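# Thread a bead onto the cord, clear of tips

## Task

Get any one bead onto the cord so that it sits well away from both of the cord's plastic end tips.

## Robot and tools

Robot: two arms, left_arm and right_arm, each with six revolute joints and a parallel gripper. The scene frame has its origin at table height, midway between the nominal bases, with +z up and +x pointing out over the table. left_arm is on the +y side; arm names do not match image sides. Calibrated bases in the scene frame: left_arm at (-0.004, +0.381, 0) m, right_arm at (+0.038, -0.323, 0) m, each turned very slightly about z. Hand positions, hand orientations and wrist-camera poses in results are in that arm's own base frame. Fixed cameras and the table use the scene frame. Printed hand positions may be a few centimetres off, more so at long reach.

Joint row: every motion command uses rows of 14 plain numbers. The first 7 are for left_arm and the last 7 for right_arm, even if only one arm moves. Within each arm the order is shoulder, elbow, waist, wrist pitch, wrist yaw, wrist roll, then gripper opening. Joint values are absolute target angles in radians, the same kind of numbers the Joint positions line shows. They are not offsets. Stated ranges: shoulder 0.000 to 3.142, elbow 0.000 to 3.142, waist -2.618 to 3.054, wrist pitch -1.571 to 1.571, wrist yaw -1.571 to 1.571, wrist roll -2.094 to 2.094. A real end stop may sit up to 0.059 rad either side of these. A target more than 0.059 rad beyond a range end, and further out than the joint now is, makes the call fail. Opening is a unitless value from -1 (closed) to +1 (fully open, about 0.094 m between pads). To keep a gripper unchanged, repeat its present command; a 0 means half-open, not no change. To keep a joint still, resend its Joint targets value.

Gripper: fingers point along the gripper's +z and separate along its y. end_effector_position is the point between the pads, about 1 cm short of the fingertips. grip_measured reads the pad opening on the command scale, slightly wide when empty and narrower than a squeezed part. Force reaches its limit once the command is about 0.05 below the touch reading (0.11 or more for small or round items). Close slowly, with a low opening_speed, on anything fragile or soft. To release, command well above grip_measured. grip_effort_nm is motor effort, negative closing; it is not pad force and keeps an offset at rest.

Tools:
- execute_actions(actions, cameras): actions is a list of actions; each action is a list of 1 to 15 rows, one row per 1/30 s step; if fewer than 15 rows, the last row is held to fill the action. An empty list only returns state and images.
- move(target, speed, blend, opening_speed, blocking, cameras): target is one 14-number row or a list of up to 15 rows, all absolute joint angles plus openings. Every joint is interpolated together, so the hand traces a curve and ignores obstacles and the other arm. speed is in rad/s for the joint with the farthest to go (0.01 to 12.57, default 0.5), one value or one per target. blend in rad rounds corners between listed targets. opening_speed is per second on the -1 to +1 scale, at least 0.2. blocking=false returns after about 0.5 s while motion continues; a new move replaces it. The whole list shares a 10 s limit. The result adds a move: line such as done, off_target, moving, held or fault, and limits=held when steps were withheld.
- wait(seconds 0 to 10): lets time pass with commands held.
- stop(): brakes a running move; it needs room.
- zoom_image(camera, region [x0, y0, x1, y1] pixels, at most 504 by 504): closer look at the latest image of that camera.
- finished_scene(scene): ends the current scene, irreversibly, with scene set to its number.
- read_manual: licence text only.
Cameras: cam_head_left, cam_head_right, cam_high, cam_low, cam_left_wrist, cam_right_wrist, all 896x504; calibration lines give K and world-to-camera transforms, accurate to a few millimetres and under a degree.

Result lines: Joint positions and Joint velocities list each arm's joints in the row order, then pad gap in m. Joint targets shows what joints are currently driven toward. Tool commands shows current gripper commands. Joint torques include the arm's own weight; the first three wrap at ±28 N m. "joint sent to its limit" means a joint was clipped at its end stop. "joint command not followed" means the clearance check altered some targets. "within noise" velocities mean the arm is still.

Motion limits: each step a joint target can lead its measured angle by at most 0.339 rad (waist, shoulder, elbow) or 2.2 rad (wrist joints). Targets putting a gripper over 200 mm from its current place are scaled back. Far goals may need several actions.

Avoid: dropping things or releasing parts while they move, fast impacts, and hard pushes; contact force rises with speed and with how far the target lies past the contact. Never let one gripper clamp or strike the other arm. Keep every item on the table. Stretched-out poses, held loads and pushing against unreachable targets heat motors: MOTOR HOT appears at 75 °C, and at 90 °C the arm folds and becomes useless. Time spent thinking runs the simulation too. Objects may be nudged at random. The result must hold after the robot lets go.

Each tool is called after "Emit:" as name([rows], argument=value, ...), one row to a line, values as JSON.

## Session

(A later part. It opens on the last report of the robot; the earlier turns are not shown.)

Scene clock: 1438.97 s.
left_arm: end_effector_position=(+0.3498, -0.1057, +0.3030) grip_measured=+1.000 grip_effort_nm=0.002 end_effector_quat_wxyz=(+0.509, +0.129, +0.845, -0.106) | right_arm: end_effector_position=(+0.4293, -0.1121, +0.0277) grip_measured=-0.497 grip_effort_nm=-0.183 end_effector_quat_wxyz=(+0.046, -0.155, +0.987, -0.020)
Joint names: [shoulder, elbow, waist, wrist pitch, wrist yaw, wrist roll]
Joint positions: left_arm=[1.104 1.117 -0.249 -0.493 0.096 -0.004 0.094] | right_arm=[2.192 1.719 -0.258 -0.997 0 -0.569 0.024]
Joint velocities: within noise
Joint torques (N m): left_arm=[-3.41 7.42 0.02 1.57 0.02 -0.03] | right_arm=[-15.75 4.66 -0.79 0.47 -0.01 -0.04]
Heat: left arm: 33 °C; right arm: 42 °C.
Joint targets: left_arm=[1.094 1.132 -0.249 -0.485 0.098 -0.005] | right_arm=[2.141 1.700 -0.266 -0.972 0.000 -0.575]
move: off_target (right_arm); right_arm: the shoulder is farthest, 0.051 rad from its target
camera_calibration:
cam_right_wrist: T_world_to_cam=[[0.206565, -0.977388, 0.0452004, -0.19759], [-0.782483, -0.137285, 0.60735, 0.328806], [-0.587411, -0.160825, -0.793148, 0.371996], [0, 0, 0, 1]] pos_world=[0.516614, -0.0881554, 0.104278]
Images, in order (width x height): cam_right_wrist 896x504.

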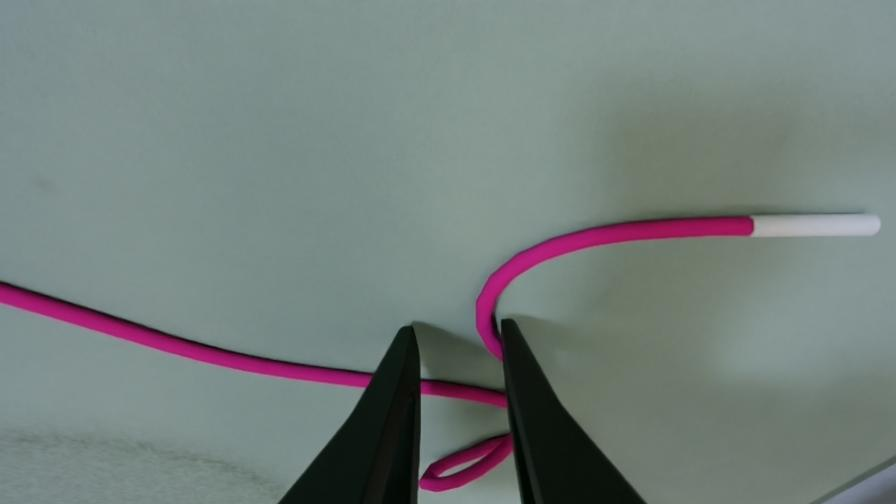

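Emit:
move(target=[1.094, 1.132, -0.249, -0.485, 0.098, -0.005, 1.0, 2.141, 1.70, -0.266, -0.972, 0.0, -0.575, -1.0], opening_speed=0.6, cameras=["cam_right_wrist"])

Scene clock: 1461.70 s.
left_arm: end_effector_position=(+0.3498, -0.1057, +0.3030) grip_measured=+1.000 grip_effort_nm=-0.002 end_effector_quat_wxyz=(+0.509, +0.129, +0.845, -0.106) | right_arm: end_effector_position=(+0.4305, -0.1124, +0.0315) grip_measured=-0.986 grip_effort_nm=-0.750 end_effector_quat_wxyz=(+0.051, -0.155, +0.986, -0.022)
Joint names: [shoulder, elbow, waist, wrist pitch, wrist yaw, wrist roll]
Joint positions: left_arm=[1.104 1.117 -0.249 -0.493 0.096 -0.004 0.094] | right_arm=[2.183 1.719 -0.258 -0.996 0 -0.57 0.001]
Joint velocities: within noise
Joint torques (N m): left_arm=[-3.4 7.43 0.01 1.57 0.02 -0.02] | right_arm=[-14.97 4.83 -0.72 0.47 -0.03 -0.02]
Heat: left arm: 33 °C; right arm: 40 °C.
Joint targets: left_arm=[1.094 1.132 -0.249 -0.485 0.098 -0.005] | right_arm=[2.141 1.700 -0.266 -0.972 0.000 -0.575]
move: off_target (right_arm); right_arm: the shoulder is farthest, 0.042 rad from its target
camera_calibration:
cam_right_wrist: T_world_to_cam=[[0.207141, -0.977028, 0.0500851, -0.198683], [-0.788508, -0.136431, 0.599701, 0.330397], [-0.579091, -0.163715, -0.798655, 0.371973], [0, 0, 0, 1]] pos_world=[0.517083, -0.0881454, 0.108889]
Images, in order (width x height): cam_right_wrist 896x504.

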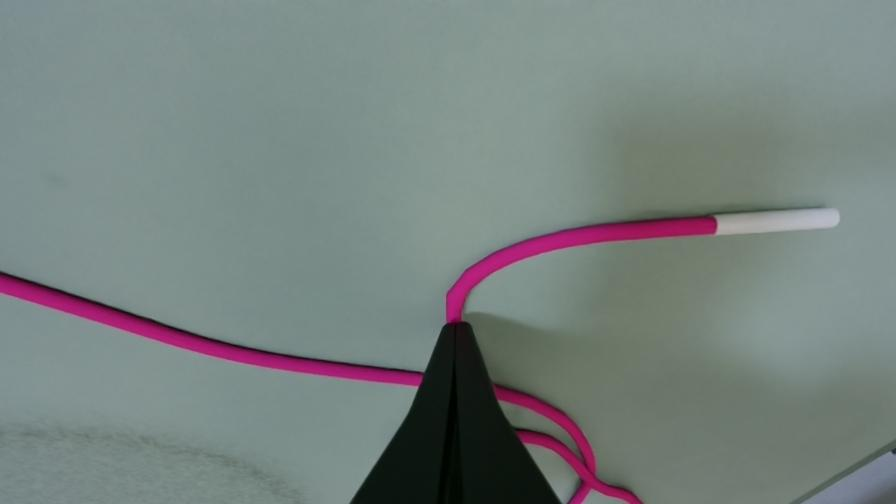

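Emit:
move(target=[1.094, 1.132, -0.249, -0.485, 0.098, -0.005, 1.0, 2.141, 1.83, -0.266, -1.10, 0.0, -0.575, -1.0], speed=0.5, cameras=["cam_right_wrist", "cam_low"])

Scene clock: 1469.77 s.
left_arm: end_effector_position=(+0.3498, -0.1057, +0.3030) grip_measured=+1.000 grip_effort_nm=0.007 end_effector_quat_wxyz=(+0.509, +0.129, +0.845, -0.106) | right_arm: end_effector_position=(+0.4301, -0.1123, +0.0500) grip_measured=-0.986 grip_effort_nm=-0.755 end_effector_quat_wxyz=(+0.043, -0.155, +0.987, -0.019)
Joint names: [shoulder, elbow, waist, wrist pitch, wrist yaw, wrist roll]
Joint positions: left_arm=[1.104 1.117 -0.249 -0.493 0.096 -0.004 0.094] | right_arm=[2.183 1.795 -0.258 -1.088 0 -0.57 0.001]
Joint velocities: within noise
Joint torques (N m): left_arm=[-3.4 7.42 0.01 1.56 0.02 -0.02] | right_arm=[-15.08 8.83 -0.72 0.09 -0.03 -0.05]
Heat: left arm: 33 °C; right arm: 43 °C.
Joint targets: left_arm=[1.094 1.132 -0.249 -0.485 0.098 -0.005] | right_arm=[2.141 1.830 -0.266 -1.100 0.000 -0.575]
move: off_target (right_arm); right_arm: the shoulder is farthest, 0.042 rad from its target
camera_calibration:
cam_right_wrist: T_world_to_cam=[[0.207884, -0.977209, 0.0429661, -0.199414], [-0.779123, -0.138867, 0.611297, 0.314055], [-0.591399, -0.160554, -0.790234, 0.391765], [0, 0, 0, 1]] pos_world=[0.517832, -0.0883581, 0.126173]
Images, in order (width x height): cam_low 896x504, cam_right_wrist 896x504.

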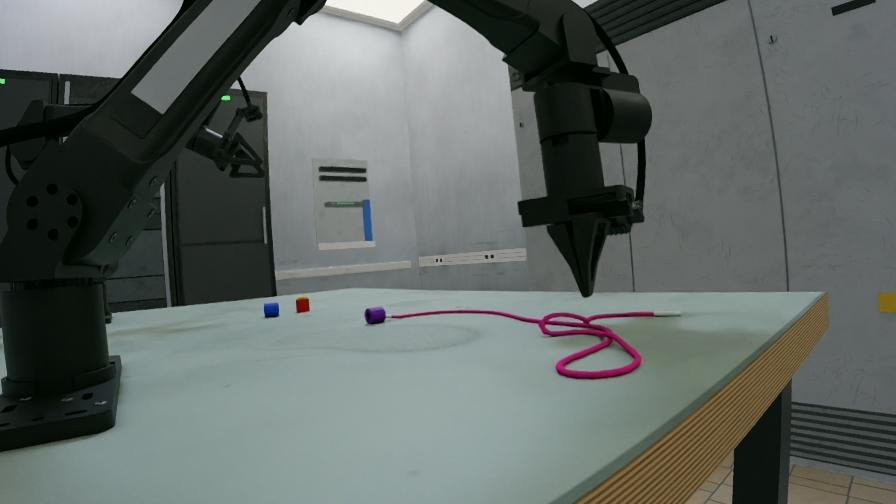

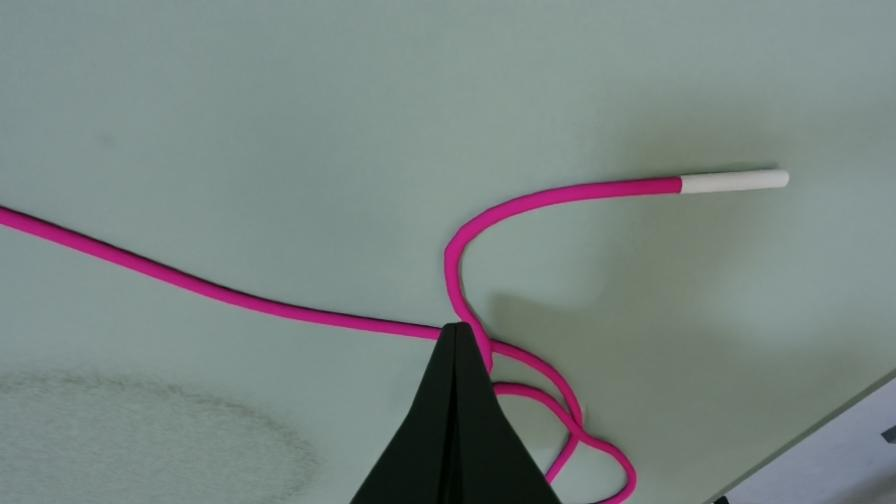

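Emit:
move([
  [1.094, 1.132, -0.249, -0.485, 0.098, -0.005, 1.0, 2.16, 1.80, -0.260, -1.09, 0.0, -0.60, -0.5],
  [1.094, 1.132, -0.249, -0.485, 0.098, -0.005, 1.0, 2.16, 1.655, -0.260, -0.935, 0.0, -0.708, -0.5],
], speed=0.4, cameras=["cam_right_wrist"])

Scene clock: 1494.67 s.
left_arm: end_effector_position=(+0.3498, -0.1057, +0.3030) grip_measured=+1.000 grip_effort_nm=0.002 end_effector_quat_wxyz=(+0.509, +0.129, +0.845, -0.106) | right_arm: end_effector_position=(+0.4217, -0.1102, +0.0244) grip_measured=-0.503 grip_effort_nm=0.125 end_effector_quat_wxyz=(+0.038, -0.220, +0.975, -0.020)
Joint names: [shoulder, elbow, waist, wrist pitch, wrist yaw, wrist roll]
Joint positions: left_arm=[1.104 1.117 -0.249 -0.493 0.096 -0.004 0.094] | right_arm=[2.178 1.684 -0.258 -0.991 0.001 -0.702 0.023]
Joint velocities: within noise
Joint torques (N m): left_arm=[-3.4 7.42 -0.01 1.56 0.02 -0.02] | right_arm=[-12.81 3.88 -0.21 0.75 -0.03 -0.06]
Heat: left arm: 33 °C; right arm: 46 °C.
Joint targets: left_arm=[1.094 1.132 -0.249 -0.485 0.098 -0.005] | right_arm=[2.160 1.655 -0.260 -0.935 0.000 -0.708]
move: off_target (right_arm); right_arm: the wrist pitch is farthest, 0.056 rad from its target
camera_calibration:
cam_right_wrist: T_world_to_cam=[[0.334635, -0.941068, 0.049093, -0.244172], [-0.747187, -0.233226, 0.622348, 0.299327], [-0.574222, -0.244941, -0.7812, 0.350186], [0, 0, 0, 1]] pos_world=[0.506446, -0.0741969, 0.0992665]
Images, in order (width x height): cam_right_wrist 896x504.

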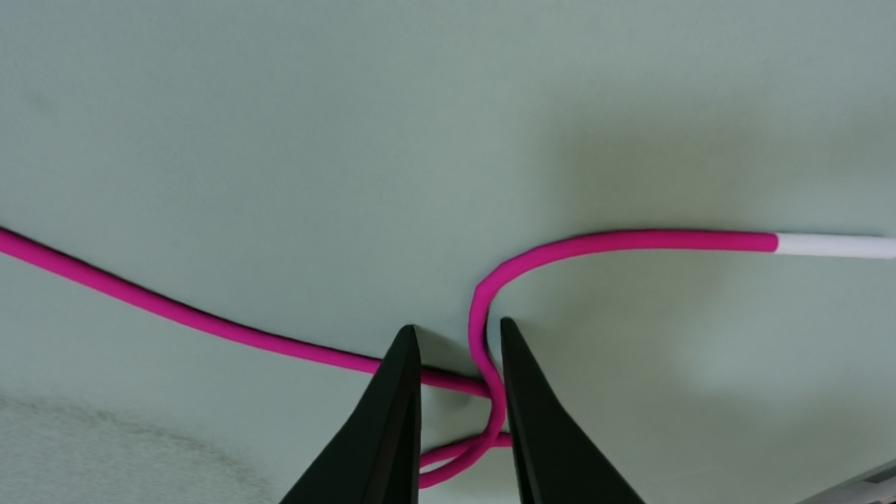

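Emit:
move(target=[1.094, 1.132, -0.249, -0.485, 0.098, -0.005, 1.0, 2.16, 1.645, -0.260, -0.925, 0.0, -0.708, -1.0], opening_speed=0.6, cameras=["cam_right_wrist"])

Scene clock: 1504.77 s.
left_arm: end_effector_position=(+0.3498, -0.1057, +0.3030) grip_measured=+1.000 grip_effort_nm=-0.002 end_effector_quat_wxyz=(+0.509, +0.129, +0.845, -0.106) | right_arm: end_effector_position=(+0.4203, -0.1071, +0.0240) grip_measured=-0.944 grip_effort_nm=-1.004 end_effector_quat_wxyz=(+0.040, -0.221, +0.974, -0.013)
Joint names: [shoulder, elbow, waist, wrist pitch, wrist yaw, wrist roll]
Joint positions: left_arm=[1.104 1.117 -0.249 -0.493 0.096 -0.004 0.094] | right_arm=[2.173 1.675 -0.258 -0.99 -0.014 -0.703 0.003]
Joint velocities: within noise
Joint torques (N m): left_arm=[-3.41 7.42 0.01 1.57 0.02 -0.02] | right_arm=[-12.38 3.78 -0.23 0.84 0.11 -0.04]
Heat: left arm: 33 °C; right arm: 46 °C.
Joint targets: left_arm=[1.094 1.132 -0.249 -0.485 0.098 -0.005] | right_arm=[2.160 1.645 -0.260 -0.925 0.000 -0.708]
move: off_target (right_arm); right_arm: the wrist pitch is farthest, 0.065 rad from its target
camera_calibration:
cam_right_wrist: T_world_to_cam=[[0.336873, -0.94089, 0.035254, -0.241358], [-0.747099, -0.244326, 0.618181, 0.298083], [-0.573027, -0.234587, -0.785245, 0.35049], [0, 0, 0, 1]] pos_world=[0.504845, -0.0720418, 0.0994596]
Images, in order (width x height): cam_right_wrist 896x504.

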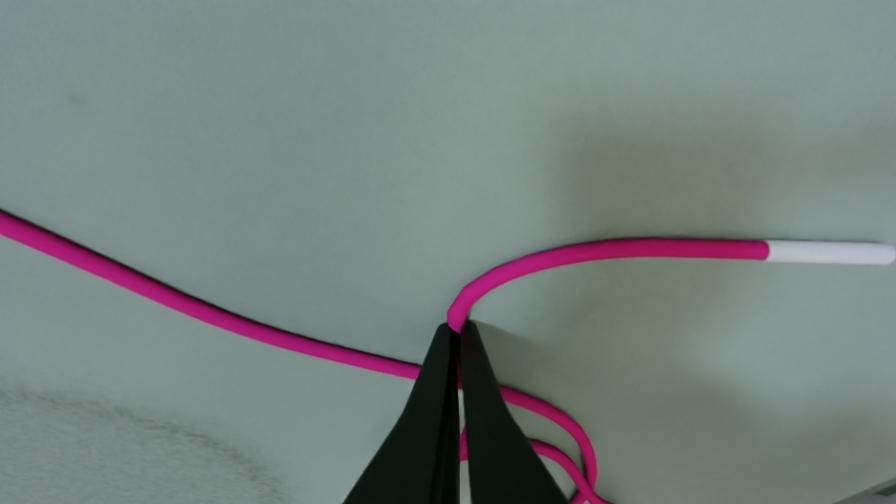

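Emit:
move(target=[1.094, 1.132, -0.249, -0.485, 0.098, -0.005, 1.0, 1.70, 1.87, 0.25, -1.22, 0.0, 0.0, -1.0], speed=0.5, cameras=["cam_right_wrist", "cam_low", "cam_high"])

Scene clock: 1599.47 s.
left_arm: end_effector_position=(+0.3498, -0.1057, +0.3030) grip_measured=+1.000 grip_effort_nm=0.007 end_effector_quat_wxyz=(+0.509, +0.129, +0.845, -0.106) | right_arm: end_effector_position=(+0.3971, +0.1021, +0.2449) grip_measured=-0.948 grip_effort_nm=-1.053 end_effector_quat_wxyz=(+0.232, -0.124, +0.964, +0.029)
Joint names: [shoulder, elbow, waist, wrist pitch, wrist yaw, wrist roll]
Joint positions: left_arm=[1.104 1.117 -0.249 -0.493 0.096 -0.004 0.094] | right_arm=[1.724 1.836 0.249 -1.211 -0.001 -0.006 0.002]
Joint velocities: within noise
Joint torques (N m): left_arm=[-3.38 7.42 0.01 1.57 0.02 -0.02] | right_arm=[-9.94 9.03 0.16 0.83 -0.01 0.09]
Heat: left arm: 33 °C; right arm: 44 °C.
Joint targets: left_arm=[1.094 1.132 -0.249 -0.485 0.098 -0.005] | right_arm=[1.700 1.870 0.250 -1.220 0.000 0.000]
move: done
camera_calibration:
cam_right_wrist: T_world_to_cam=[[0.163475, -0.985584, -0.0435866, 0.04828], [-0.948044, -0.169164, 0.269435, 0.352856], [-0.272924, -0.00272387, -0.962032, 0.46019], [0, 0, 0, 1]] pos_world=[0.452228, 0.108528, 0.34975]
Images, in order (width x height): cam_high 896x504, cam_low 896x504, cam_right_wrist 896x504.

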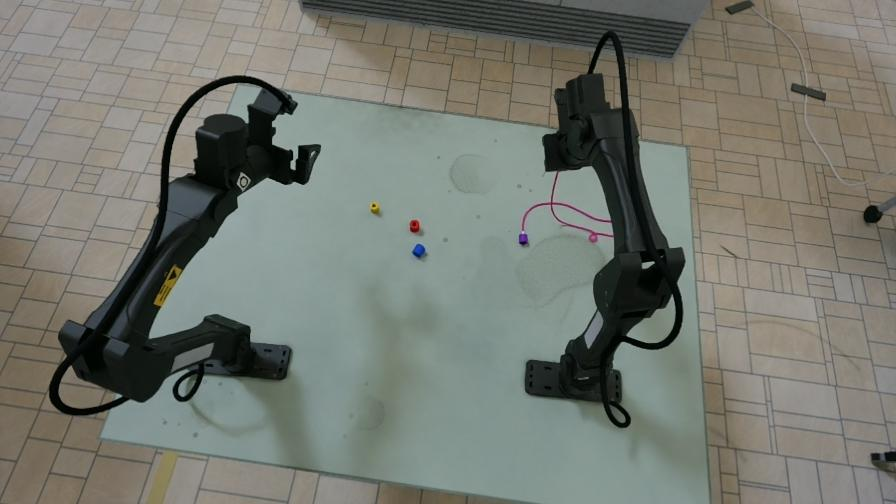

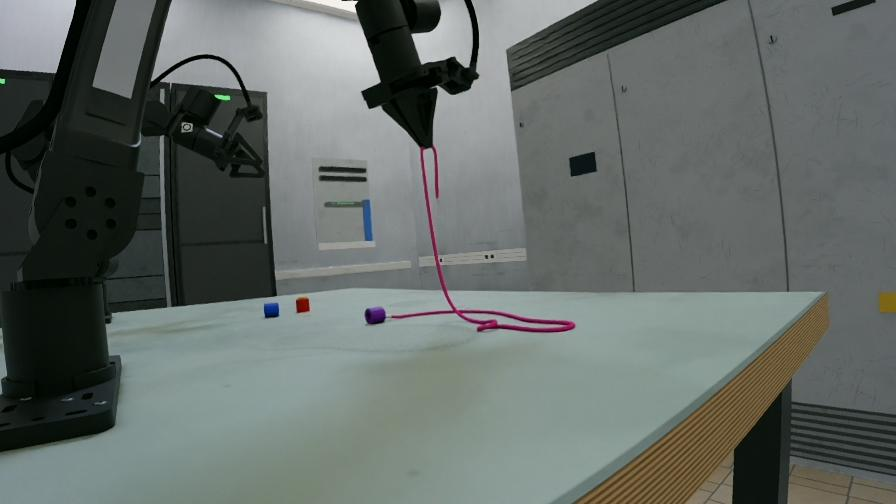

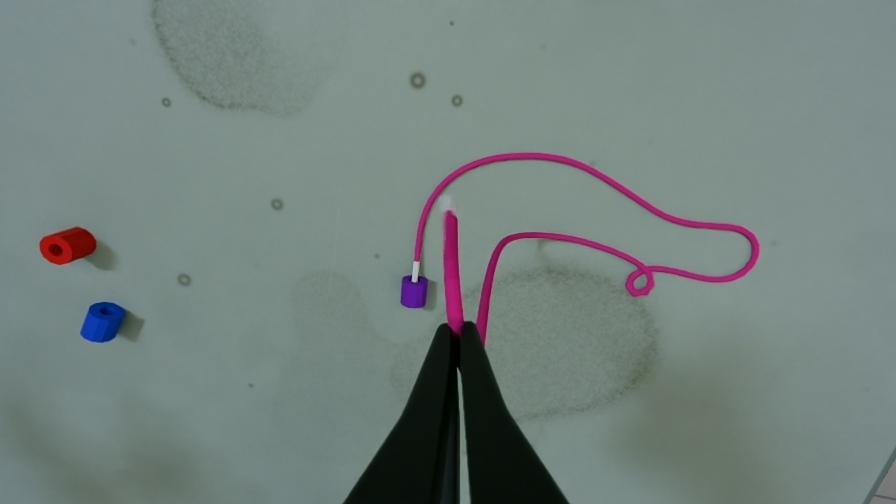

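Emit:
zoom_image(camera="cam_low", region=[380, 80, 500, 240])

Emit:
zoom_image(camera="cam_right_wrist", region=[380, 180, 560, 360])

Scaled by 3.150 from the camera's 896x504 image, which has a finer 1280x720 frame.

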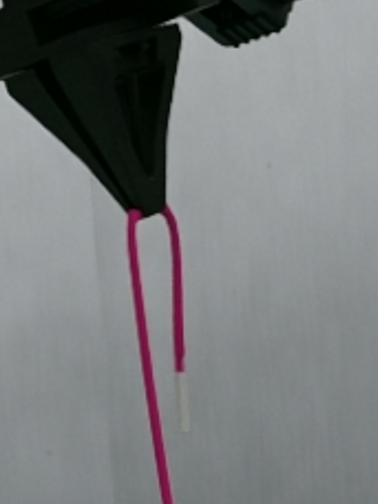

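Scaled by 2.800 from the camera's 896x504 image, which has a finer 1280x720 frame.

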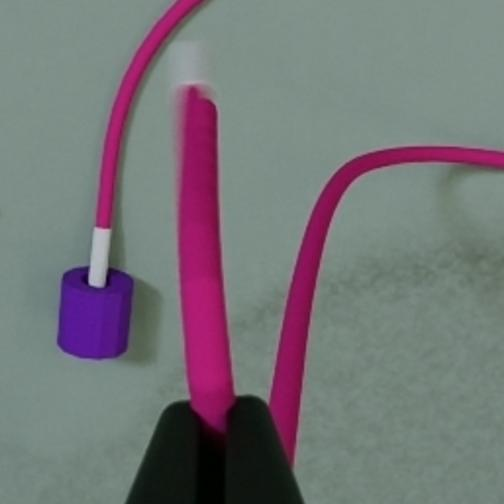

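Emit:
move(target=[2.06, 1.86, -0.89, -1.203, 0.0, -0.55, 0.0, 1.70, 1.87, 0.25, -1.22, 0.0, 0.0, -1.0], speed=0.9, cameras=["cam_left_wrist", "cam_high"])

Scene clock: 1638.40 s.
left_arm: end_effector_position=(+0.2686, -0.3382, +0.1108) grip_measured=+0.002 grip_effort_nm=-0.095 end_effector_quat_wxyz=(+0.053, +0.176, +0.982, -0.053) | right_arm: end_effector_position=(+0.3968, +0.1020, +0.2448) grip_measured=-0.948 grip_effort_nm=-1.057 end_effector_quat_wxyz=(+0.231, -0.123, +0.965, +0.029)
Joint names: [shoulder, elbow, waist, wrist pitch, wrist yaw, wrist roll]
Joint positions: left_arm=[2.054 1.83 -0.898 -1.197 0.01 -0.545 0.047] | right_arm=[1.724 1.836 0.249 -1.212 -0.001 -0.005 0.002]
Joint velocities: within noise
Joint torques (N m): left_arm=[-9.99 7.8 0.64 0.52 -0.09 -0.06] | right_arm=[-9.85 9.11 0.09 0.8 -0.02 0.07]
Heat: left arm: 32 °C; right arm: 41 °C.
Joint targets: left_arm=[2.060 1.860 -0.890 -1.203 0.000 -0.550] | right_arm=[1.700 1.870 0.250 -1.220 0.000 0.000]
move: done
camera_calibration:
cam_left_wrist: T_world_to_cam=[[-0.468049, -0.880849, 0.0709572, -0.17563], [-0.70524, 0.420706, 0.570651, 0.294357], [-0.53251, 0.217051, -0.818121, 0.420195], [0, 0, 0, 1]] pos_world=[0.349147, -0.369745, 0.188258]
Images, in order (width x height): cam_high 896x504, cam_left_wrist 896x504.

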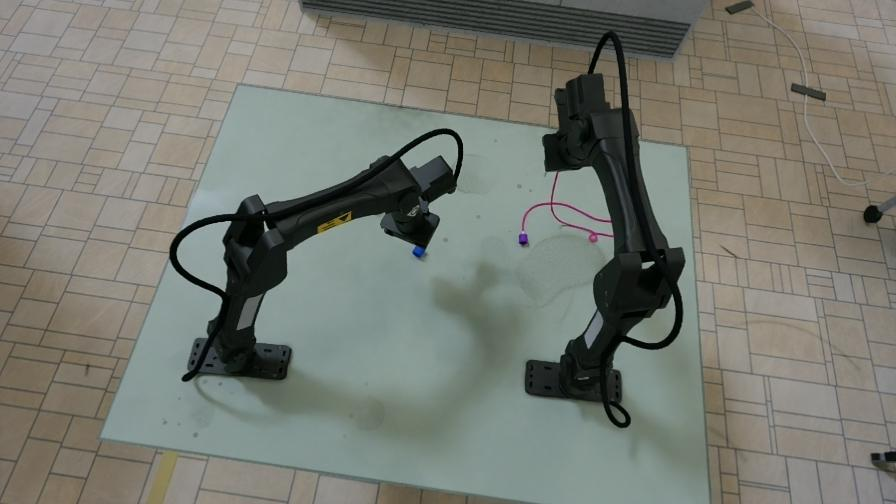

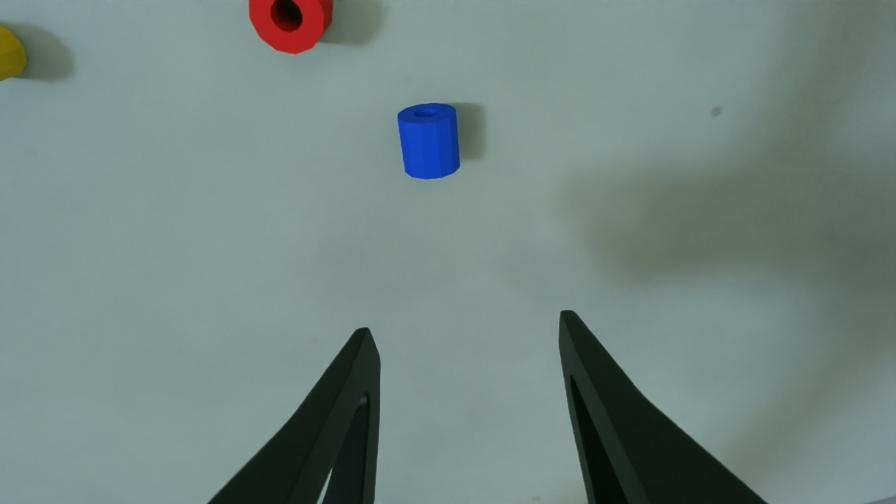

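Emit:
move(target=[2.223, 1.815, -0.866, -1.073, 0.0, -0.478, 0.0, 1.70, 1.87, 0.25, -1.22, 0.0, 0.0, -1.0], speed=0.5, cameras=["cam_left_wrist"])

Scene clock: 1657.77 s.
left_arm: end_effector_position=(+0.2864, -0.3419, +0.0397) grip_measured=+0.002 grip_effort_nm=-0.095 end_effector_quat_wxyz=(+0.026, +0.193, +0.980, -0.027) | right_arm: end_effector_position=(+0.3968, +0.1020, +0.2448) grip_measured=-0.948 grip_effort_nm=-1.057 end_effector_quat_wxyz=(+0.231, -0.123, +0.965, +0.029)
Joint names: [shoulder, elbow, waist, wrist pitch, wrist yaw, wrist roll]
Joint positions: left_arm=[2.217 1.81 -0.872 -1.089 0.008 -0.484 0.047] | right_arm=[1.724 1.836 0.249 -1.212 -0.001 -0.005 0.002]
Joint velocities: within noise
Joint torques (N m): left_arm=[-11.11 5.7 0.51 0.61 -0.08 0.07] | right_arm=[-9.8 9.11 0.13 0.8 0 0.06]
Heat: left arm: 30 °C; right arm: 41 °C.
Joint targets: left_arm=[2.223 1.815 -0.866 -1.073 0.000 -0.478] | right_arm=[1.700 1.870 0.250 -1.220 0.000 0.000]
move: done
camera_calibration:
cam_left_wrist: T_world_to_cam=[[-0.496391, -0.867364, 0.035715, -0.151443], [-0.666064, 0.406927, 0.625115, 0.330992], [-0.556736, 0.286513, -0.779715, 0.401545], [0, 0, 0, 1]] pos_world=[0.368842, -0.381094, 0.111591]
Images, in order (width x height): cam_left_wrist 896x504.

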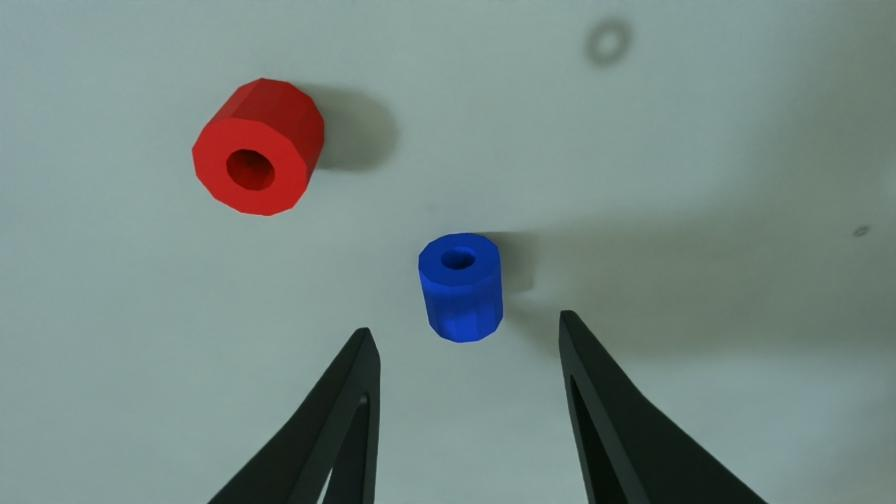

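Emit:
move(target=[2.284, 1.862, -0.868, -1.075, 0.0, -0.478, 0.0, 1.70, 1.87, 0.25, -1.22, 0.0, 0.0, -1.0], speed=0.3, cameras=["cam_left_wrist"])

Scene clock: 1674.00 s.
left_arm: end_effector_position=(+0.2882, -0.3441, +0.0251) grip_measured=+0.002 grip_effort_nm=-0.095 end_effector_quat_wxyz=(+0.017, +0.194, +0.981, -0.019) | right_arm: end_effector_position=(+0.3968, +0.1020, +0.2448) grip_measured=-0.948 grip_effort_nm=-1.057 end_effector_quat_wxyz=(+0.231, -0.123, +0.965, +0.029)
Joint names: [shoulder, elbow, waist, wrist pitch, wrist yaw, wrist roll]
Joint positions: left_arm=[2.265 1.833 -0.872 -1.088 0.008 -0.483 0.047] | right_arm=[1.724 1.836 0.249 -1.212 -0.001 -0.005 0.002]
Joint velocities: within noise
Joint torques (N m): left_arm=[-10.33 7.6 0.39 0.52 -0.09 0.04] | right_arm=[-9.85 9.06 0.2 0.8 0 0.04]
Heat: left arm: 28 °C; right arm: 41 °C.
Joint targets: left_arm=[2.284 1.862 -0.868 -1.075 0.000 -0.478] | right_arm=[1.700 1.870 0.250 -1.220 0.000 0.000]
move: done
camera_calibration:
cam_left_wrist: T_world_to_cam=[[-0.49659, -0.867555, 0.0273095, -0.151652], [-0.656021, 0.395738, 0.642673, 0.335042], [-0.568362, 0.30123, -0.765654, 0.399855], [0, 0, 0, 1]] pos_world=[0.371748, -0.384603, 0.0949693]
Images, in order (width x height): cam_left_wrist 896x504.

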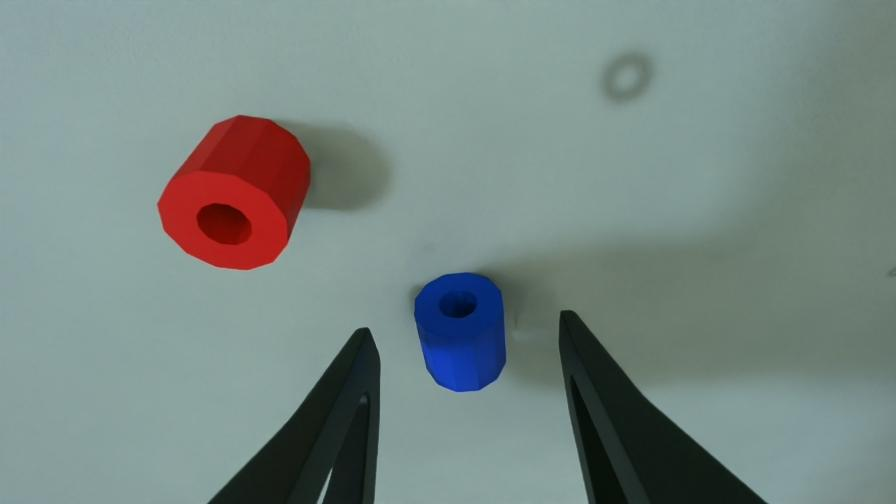

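Emit:
move(target=[2.298, 1.862, -0.868, -1.075, 0.0, -0.478, 0.0, 1.70, 1.87, 0.25, -1.22, 0.0, 0.0, -1.0], speed=0.2, cameras=["cam_left_wrist"])

Scene clock: 1689.03 s.
left_arm: end_effector_position=(+0.2875, -0.3433, +0.0202) grip_measured=+0.002 grip_effort_nm=-0.090 end_effector_quat_wxyz=(+0.013, +0.194, +0.981, -0.015) | right_arm: end_effector_position=(+0.3968, +0.1020, +0.2448) grip_measured=-0.948 grip_effort_nm=-1.057 end_effector_quat_wxyz=(+0.231, -0.123, +0.965, +0.029)
Joint names: [shoulder, elbow, waist, wrist pitch, wrist yaw, wrist roll]
Joint positions: left_arm=[2.277 1.833 -0.872 -1.088 0.008 -0.483 0.047] | right_arm=[1.724 1.836 0.249 -1.212 -0.001 -0.005 0.002]
Joint velocities: within noise
Joint torques (N m): left_arm=[-10.19 7.58 0.36 0.51 -0.09 0.04] | right_arm=[-9.81 9.1 0.09 0.82 -0.02 0.06]
Heat: left arm: 29 °C; right arm: 41 °C.
Joint targets: left_arm=[2.298 1.862 -0.868 -1.075 0.000 -0.478] | right_arm=[1.700 1.870 0.250 -1.220 0.000 0.000]
move: done
camera_calibration:
cam_left_wrist: T_world_to_cam=[[-0.496381, -0.867789, 0.0233994, -0.151237], [-0.65124, 0.390066, 0.65095, 0.333941], [-0.574014, 0.307881, -0.75876, 0.399202], [0, 0, 0, 1]] pos_world=[0.371552, -0.384407, 0.0890589]
Images, in order (width x height): cam_left_wrist 896x504.

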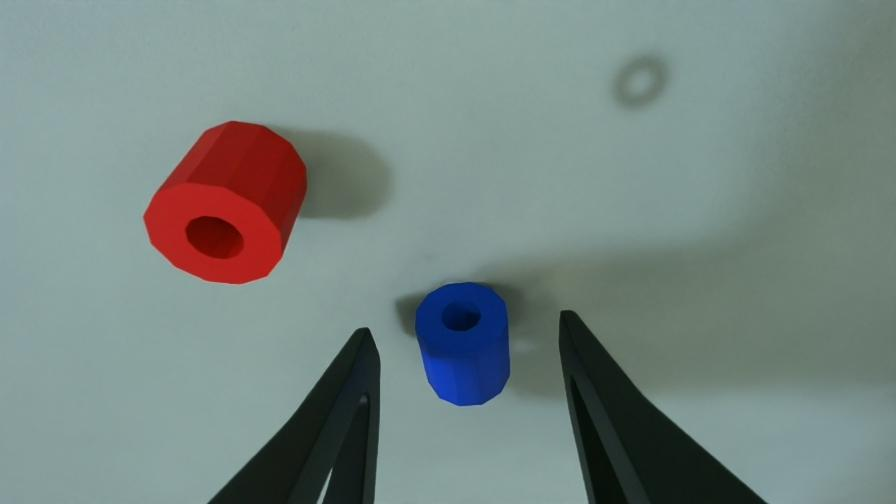

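Emit:
move(target=[2.311, 1.862, -0.868, -1.075, 0.0, -0.478, 0.0, 1.70, 1.87, 0.25, -1.22, 0.0, 0.0, -1.0], speed=0.2, cameras=["cam_left_wrist"])

Scene clock: 1694.60 s.
left_arm: end_effector_position=(+0.2867, -0.3423, +0.0148) grip_measured=+0.002 grip_effort_nm=-0.095 end_effector_quat_wxyz=(+0.008, +0.194, +0.981, -0.012) | right_arm: end_effector_position=(+0.3968, +0.1020, +0.2448) grip_measured=-0.948 grip_effort_nm=-1.053 end_effector_quat_wxyz=(+0.231, -0.123, +0.965, +0.029)
Joint names: [shoulder, elbow, waist, wrist pitch, wrist yaw, wrist roll]
Joint positions: left_arm=[2.289 1.833 -0.872 -1.088 0.008 -0.483 0.047] | right_arm=[1.724 1.836 0.249 -1.212 -0.001 -0.005 0.002]
Joint velocities: within noise
Joint torques (N m): left_arm=[-10.22 7.53 0.38 0.49 -0.09 0.04] | right_arm=[-9.84 9.13 0.12 0.79 -0.02 0.06]
Heat: left arm: 29 °C; right arm: 41 °C.
Joint targets: left_arm=[2.311 1.862 -0.868 -1.075 0.000 -0.478] | right_arm=[1.700 1.870 0.250 -1.220 0.000 0.000]
move: done
camera_calibration:
cam_left_wrist: T_world_to_cam=[[-0.49631, -0.867937, 0.0190315, -0.150613], [-0.645896, 0.383812, 0.65993, 0.332639], [-0.580082, 0.315237, -0.751086, 0.398489], [0, 0, 0, 1]] pos_world=[0.371255, -0.384012, 0.0826475]
Images, in order (width x height): cam_left_wrist 896x504.

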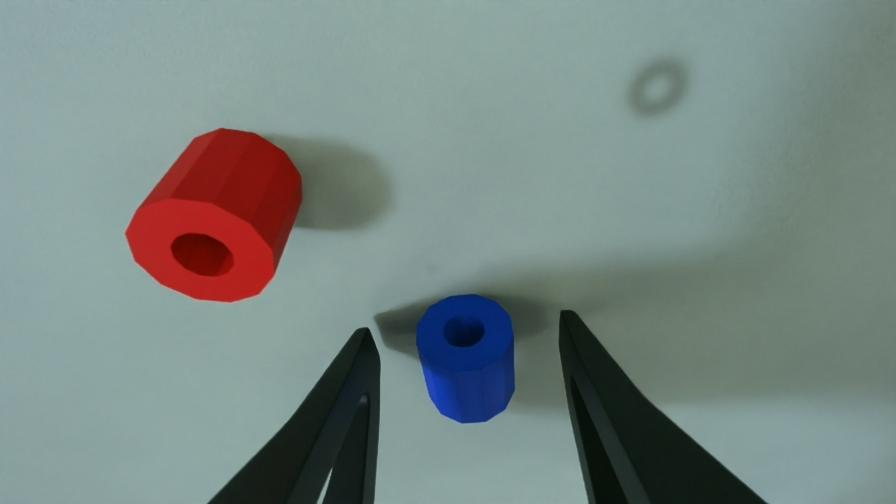

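Emit:
move(target=[2.311, 1.862, -0.868, -1.075, 0.0, -0.478, -0.7, 1.70, 1.87, 0.25, -1.22, 0.0, 0.0, -1.0], opening_speed=0.6, cameras=["cam_left_wrist"])

Scene clock: 1706.80 s.
left_arm: end_effector_position=(+0.2867, -0.3423, +0.0148) grip_measured=-0.563 grip_effort_nm=-1.023 end_effector_quat_wxyz=(+0.008, +0.194, +0.981, -0.012) | right_arm: end_effector_position=(+0.3968, +0.1020, +0.2448) grip_measured=-0.948 grip_effort_nm=-1.057 end_effector_quat_wxyz=(+0.231, -0.123, +0.965, +0.029)
Joint names: [shoulder, elbow, waist, wrist pitch, wrist yaw, wrist roll]
Joint positions: left_arm=[2.289 1.833 -0.872 -1.088 0.008 -0.483 0.021] | right_arm=[1.724 1.836 0.249 -1.212 -0.001 -0.005 0.002]
Joint velocities: within noise
Joint torques (N m): left_arm=[-10.22 7.56 0.38 0.49 -0.09 0.04] | right_arm=[-9.95 9.06 0.14 0.79 0 0.08]
Heat: left arm: 30 °C; right arm: 41 °C.
Joint targets: left_arm=[2.311 1.862 -0.868 -1.075 0.000 -0.478] | right_arm=[1.700 1.870 0.250 -1.220 0.000 0.000]
move: done
camera_calibration:
cam_left_wrist: T_world_to_cam=[[-0.49631, -0.867937, 0.0190315, -0.150613], [-0.645896, 0.383812, 0.65993, 0.332639], [-0.580082, 0.315237, -0.751086, 0.398489], [0, 0, 0, 1]] pos_world=[0.371255, -0.384012, 0.0826475]
Images, in order (width x height): cam_left_wrist 896x504.

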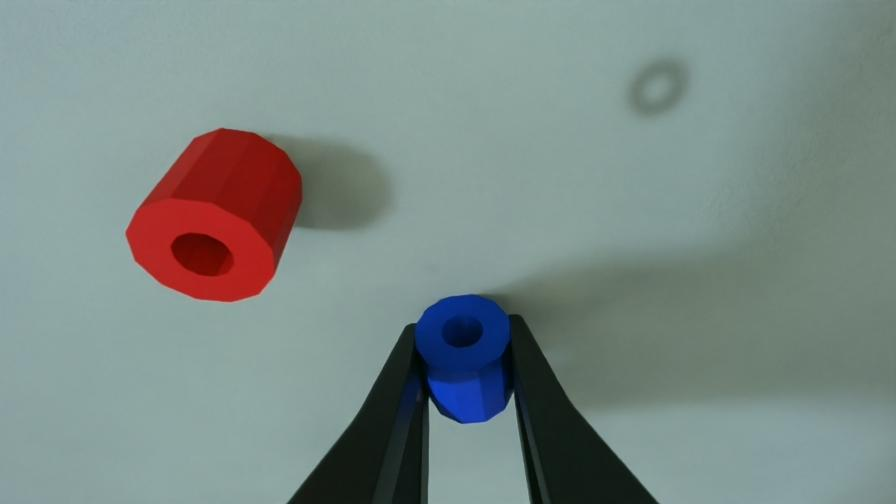

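Emit:
move([
  [1.75, 1.2, -0.91, 0.0, 0.0, -0.2, -0.7, 1.70, 1.87, 0.25, -1.22, 0.0, 0.0, -1.0],
  [1.98, 0.535, -0.95, 1.42, 0.0, 0.0, -0.7, 1.70, 1.87, 0.25, -1.22, 0.0, 0.0, -1.0],
], speed=0.9, blend=0.15, cameras=["cam_left_wrist", "cam_high", "cam_low"])

Scene clock: 1747.80 s.
left_arm: end_effector_position=(+0.2729, -0.3751, +0.1127) grip_measured=-0.563 grip_effort_nm=-1.033 end_effector_quat_wxyz=(+0.607, +0.329, +0.651, -0.316) | right_arm: end_effector_position=(+0.3968, +0.1020, +0.2448) grip_measured=-0.948 grip_effort_nm=-1.057 end_effector_quat_wxyz=(+0.231, -0.123, +0.965, +0.029)
Joint names: [shoulder, elbow, waist, wrist pitch, wrist yaw, wrist roll]
Joint positions: left_arm=[1.965 0.537 -0.941 1.364 0.008 -0.012 0.021] | right_arm=[1.724 1.836 0.249 -1.212 -0.001 -0.005 0.002]
Joint velocities: within noise
Joint torques (N m): left_arm=[-6.26 3.38 -0.73 2.07 -0.09 0.09] | right_arm=[-9.91 9.11 0.06 0.81 -0.02 0.05]
Heat: left arm: 29 °C; right arm: 40 °C.
Joint targets: left_arm=[1.980 0.535 -0.950 1.420 0.000 0.000] | right_arm=[1.700 1.870 0.250 -1.220 0.000 0.000]
move: off_target (left_arm); left_arm: the wrist pitch is farthest, 0.056 rad from its target
camera_calibration:
cam_left_wrist: T_world_to_cam=[[-0.812678, -0.571007, -0.116217, 0.0250425], [-0.349395, 0.637105, -0.687037, 0.437662], [0.466345, -0.517734, -0.717268, -0.127469], [0, 0, 0, 1]] pos_world=[0.232713, -0.330533, 0.212171]
Images, in order (width x height): cam_high 896x504, cam_low 896x504, cam_left_wrist 896x504.

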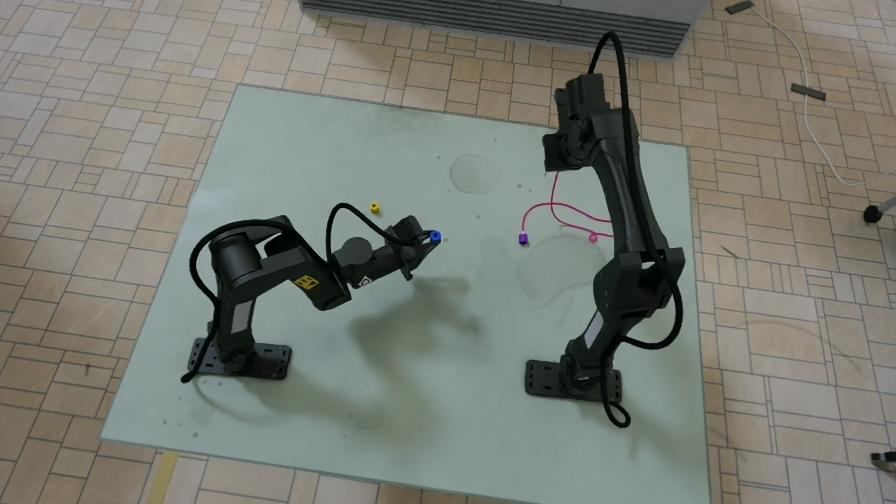

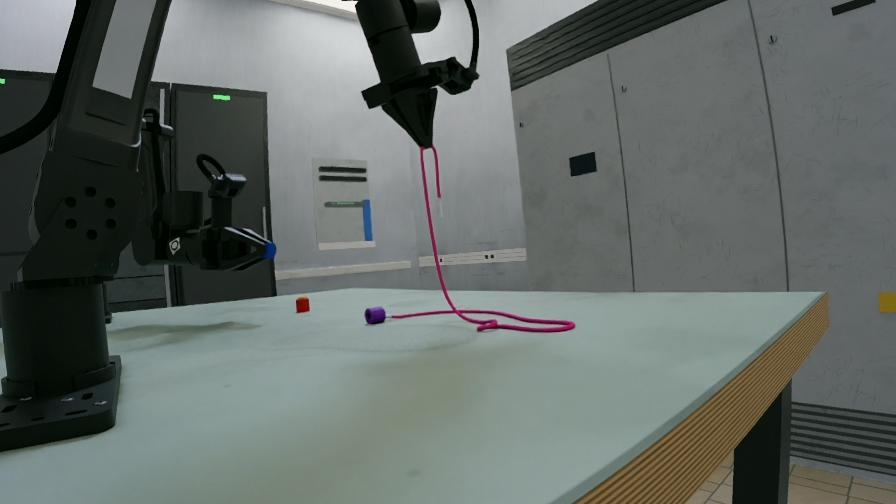

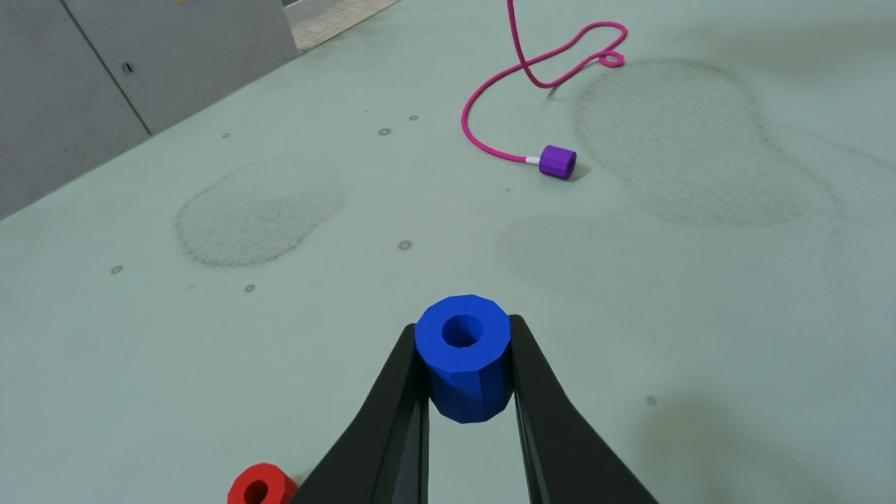

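Emit:
move(target=[1.98, 0.535, -0.95, 1.51, 0.0, 0.0, -0.7, 1.72, 2.03, 0.80, -1.33, 0.0, 0.0, -1.0], speed=0.5, cameras=["cam_left_wrist", "cam_right_wrist", "cam_low"])

Scene clock: 1774.17 s.
left_arm: end_effector_position=(+0.2731, -0.3755, +0.1327) grip_measured=-0.563 grip_effort_nm=-1.028 end_effector_quat_wxyz=(+0.632, +0.317, +0.626, -0.329) | right_arm: end_effector_position=(+0.2797, +0.2908, +0.2852) grip_measured=-0.948 grip_effort_nm=-1.053 end_effector_quat_wxyz=(+0.234, -0.379, +0.890, +0.100)
Joint names: [shoulder, elbow, waist, wrist pitch, wrist yaw, wrist roll]
Joint positions: left_arm=[1.965 0.537 -0.941 1.444 0.008 -0.012 0.021] | right_arm=[1.724 1.989 0.802 -1.321 -0.001 -0.003 0.002]
Joint velocities: within noise
Joint torques (N m): left_arm=[-6.2 3.38 -0.75 2.15 -0.09 0.1] | right_arm=[-7.92 9.37 -0.09 0.85 -0.01 0.03]
Heat: left arm: 30 °C; right arm: 40 °C.
Joint targets: left_arm=[1.980 0.535 -0.950 1.510 0.000 0.000] | right_arm=[1.720 2.030 0.800 -1.330 0.000 0.000]
move: off_target (left_arm, right_arm); left_arm: the wrist pitch is farthest, 0.066 rad from its target; right_arm: the elbow is farthest, 0.041 rad from its target
camera_calibration:
cam_left_wrist: T_world_to_cam=[[-0.807089, -0.578605, -0.117572, 0.0232084], [-0.315296, 0.590723, -0.742721, 0.432371], [0.499194, -0.562373, -0.659198, -0.146879], [0, 0, 0, 1]] pos_world=[0.228377, -0.324584, 0.227038]
cam_right_wrist: T_world_to_cam=[[0.656671, -0.752585, -0.0489891, 0.0511094], [-0.72633, -0.648576, 0.227584, 0.351962], [-0.20305, -0.113866, -0.972525, 0.483194], [0, 0, 0, 1]] pos_world=[0.320191, 0.321758, 0.392321]
Images, in order (width x height): cam_low 896x504, cam_left_wrist 896x504, cam_right_wrist 896x504.

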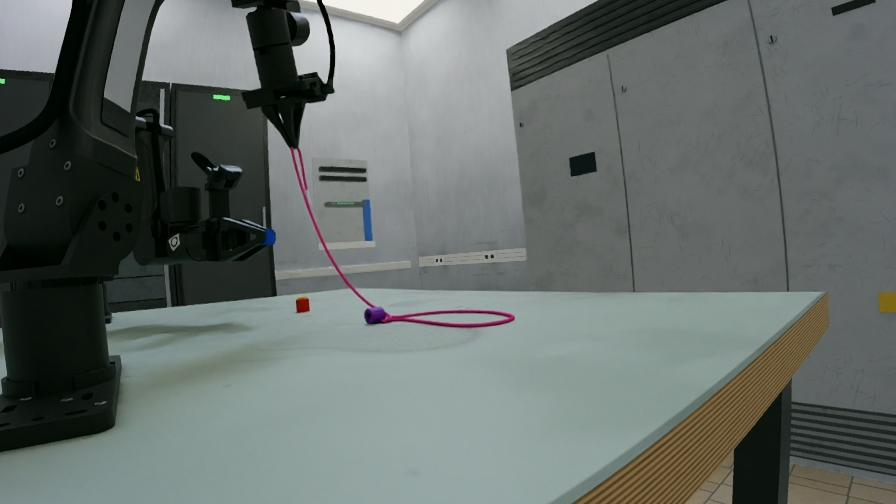

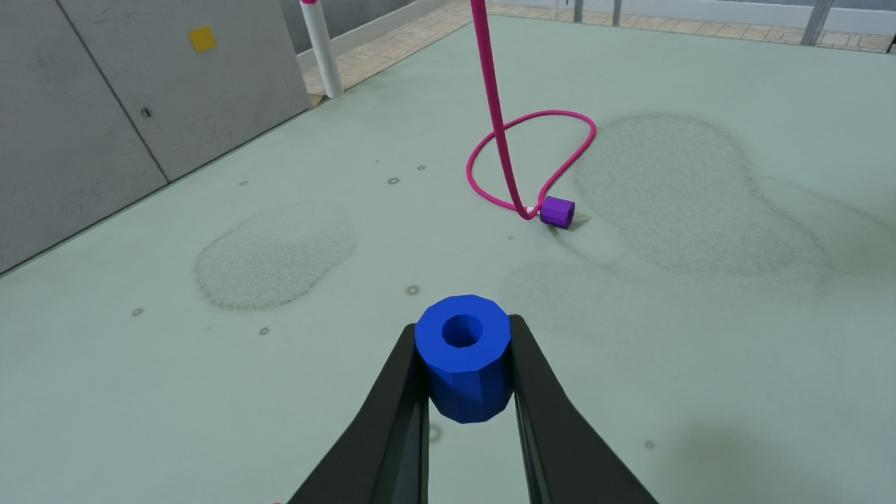

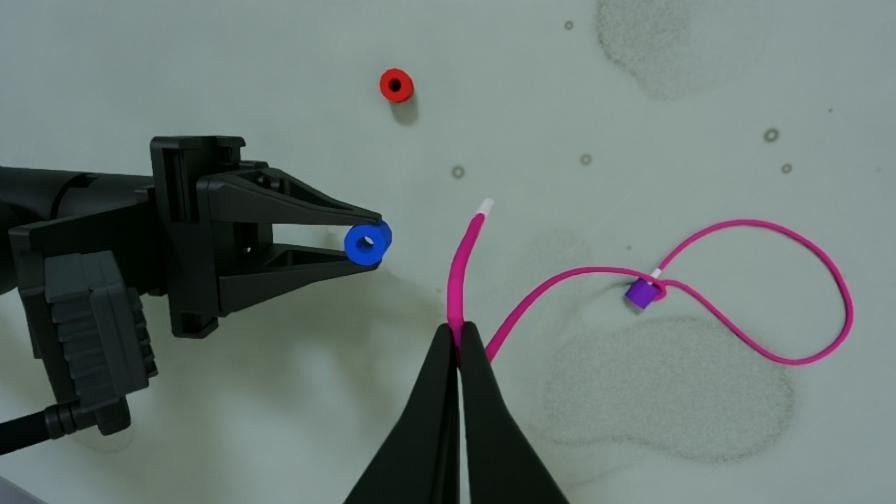

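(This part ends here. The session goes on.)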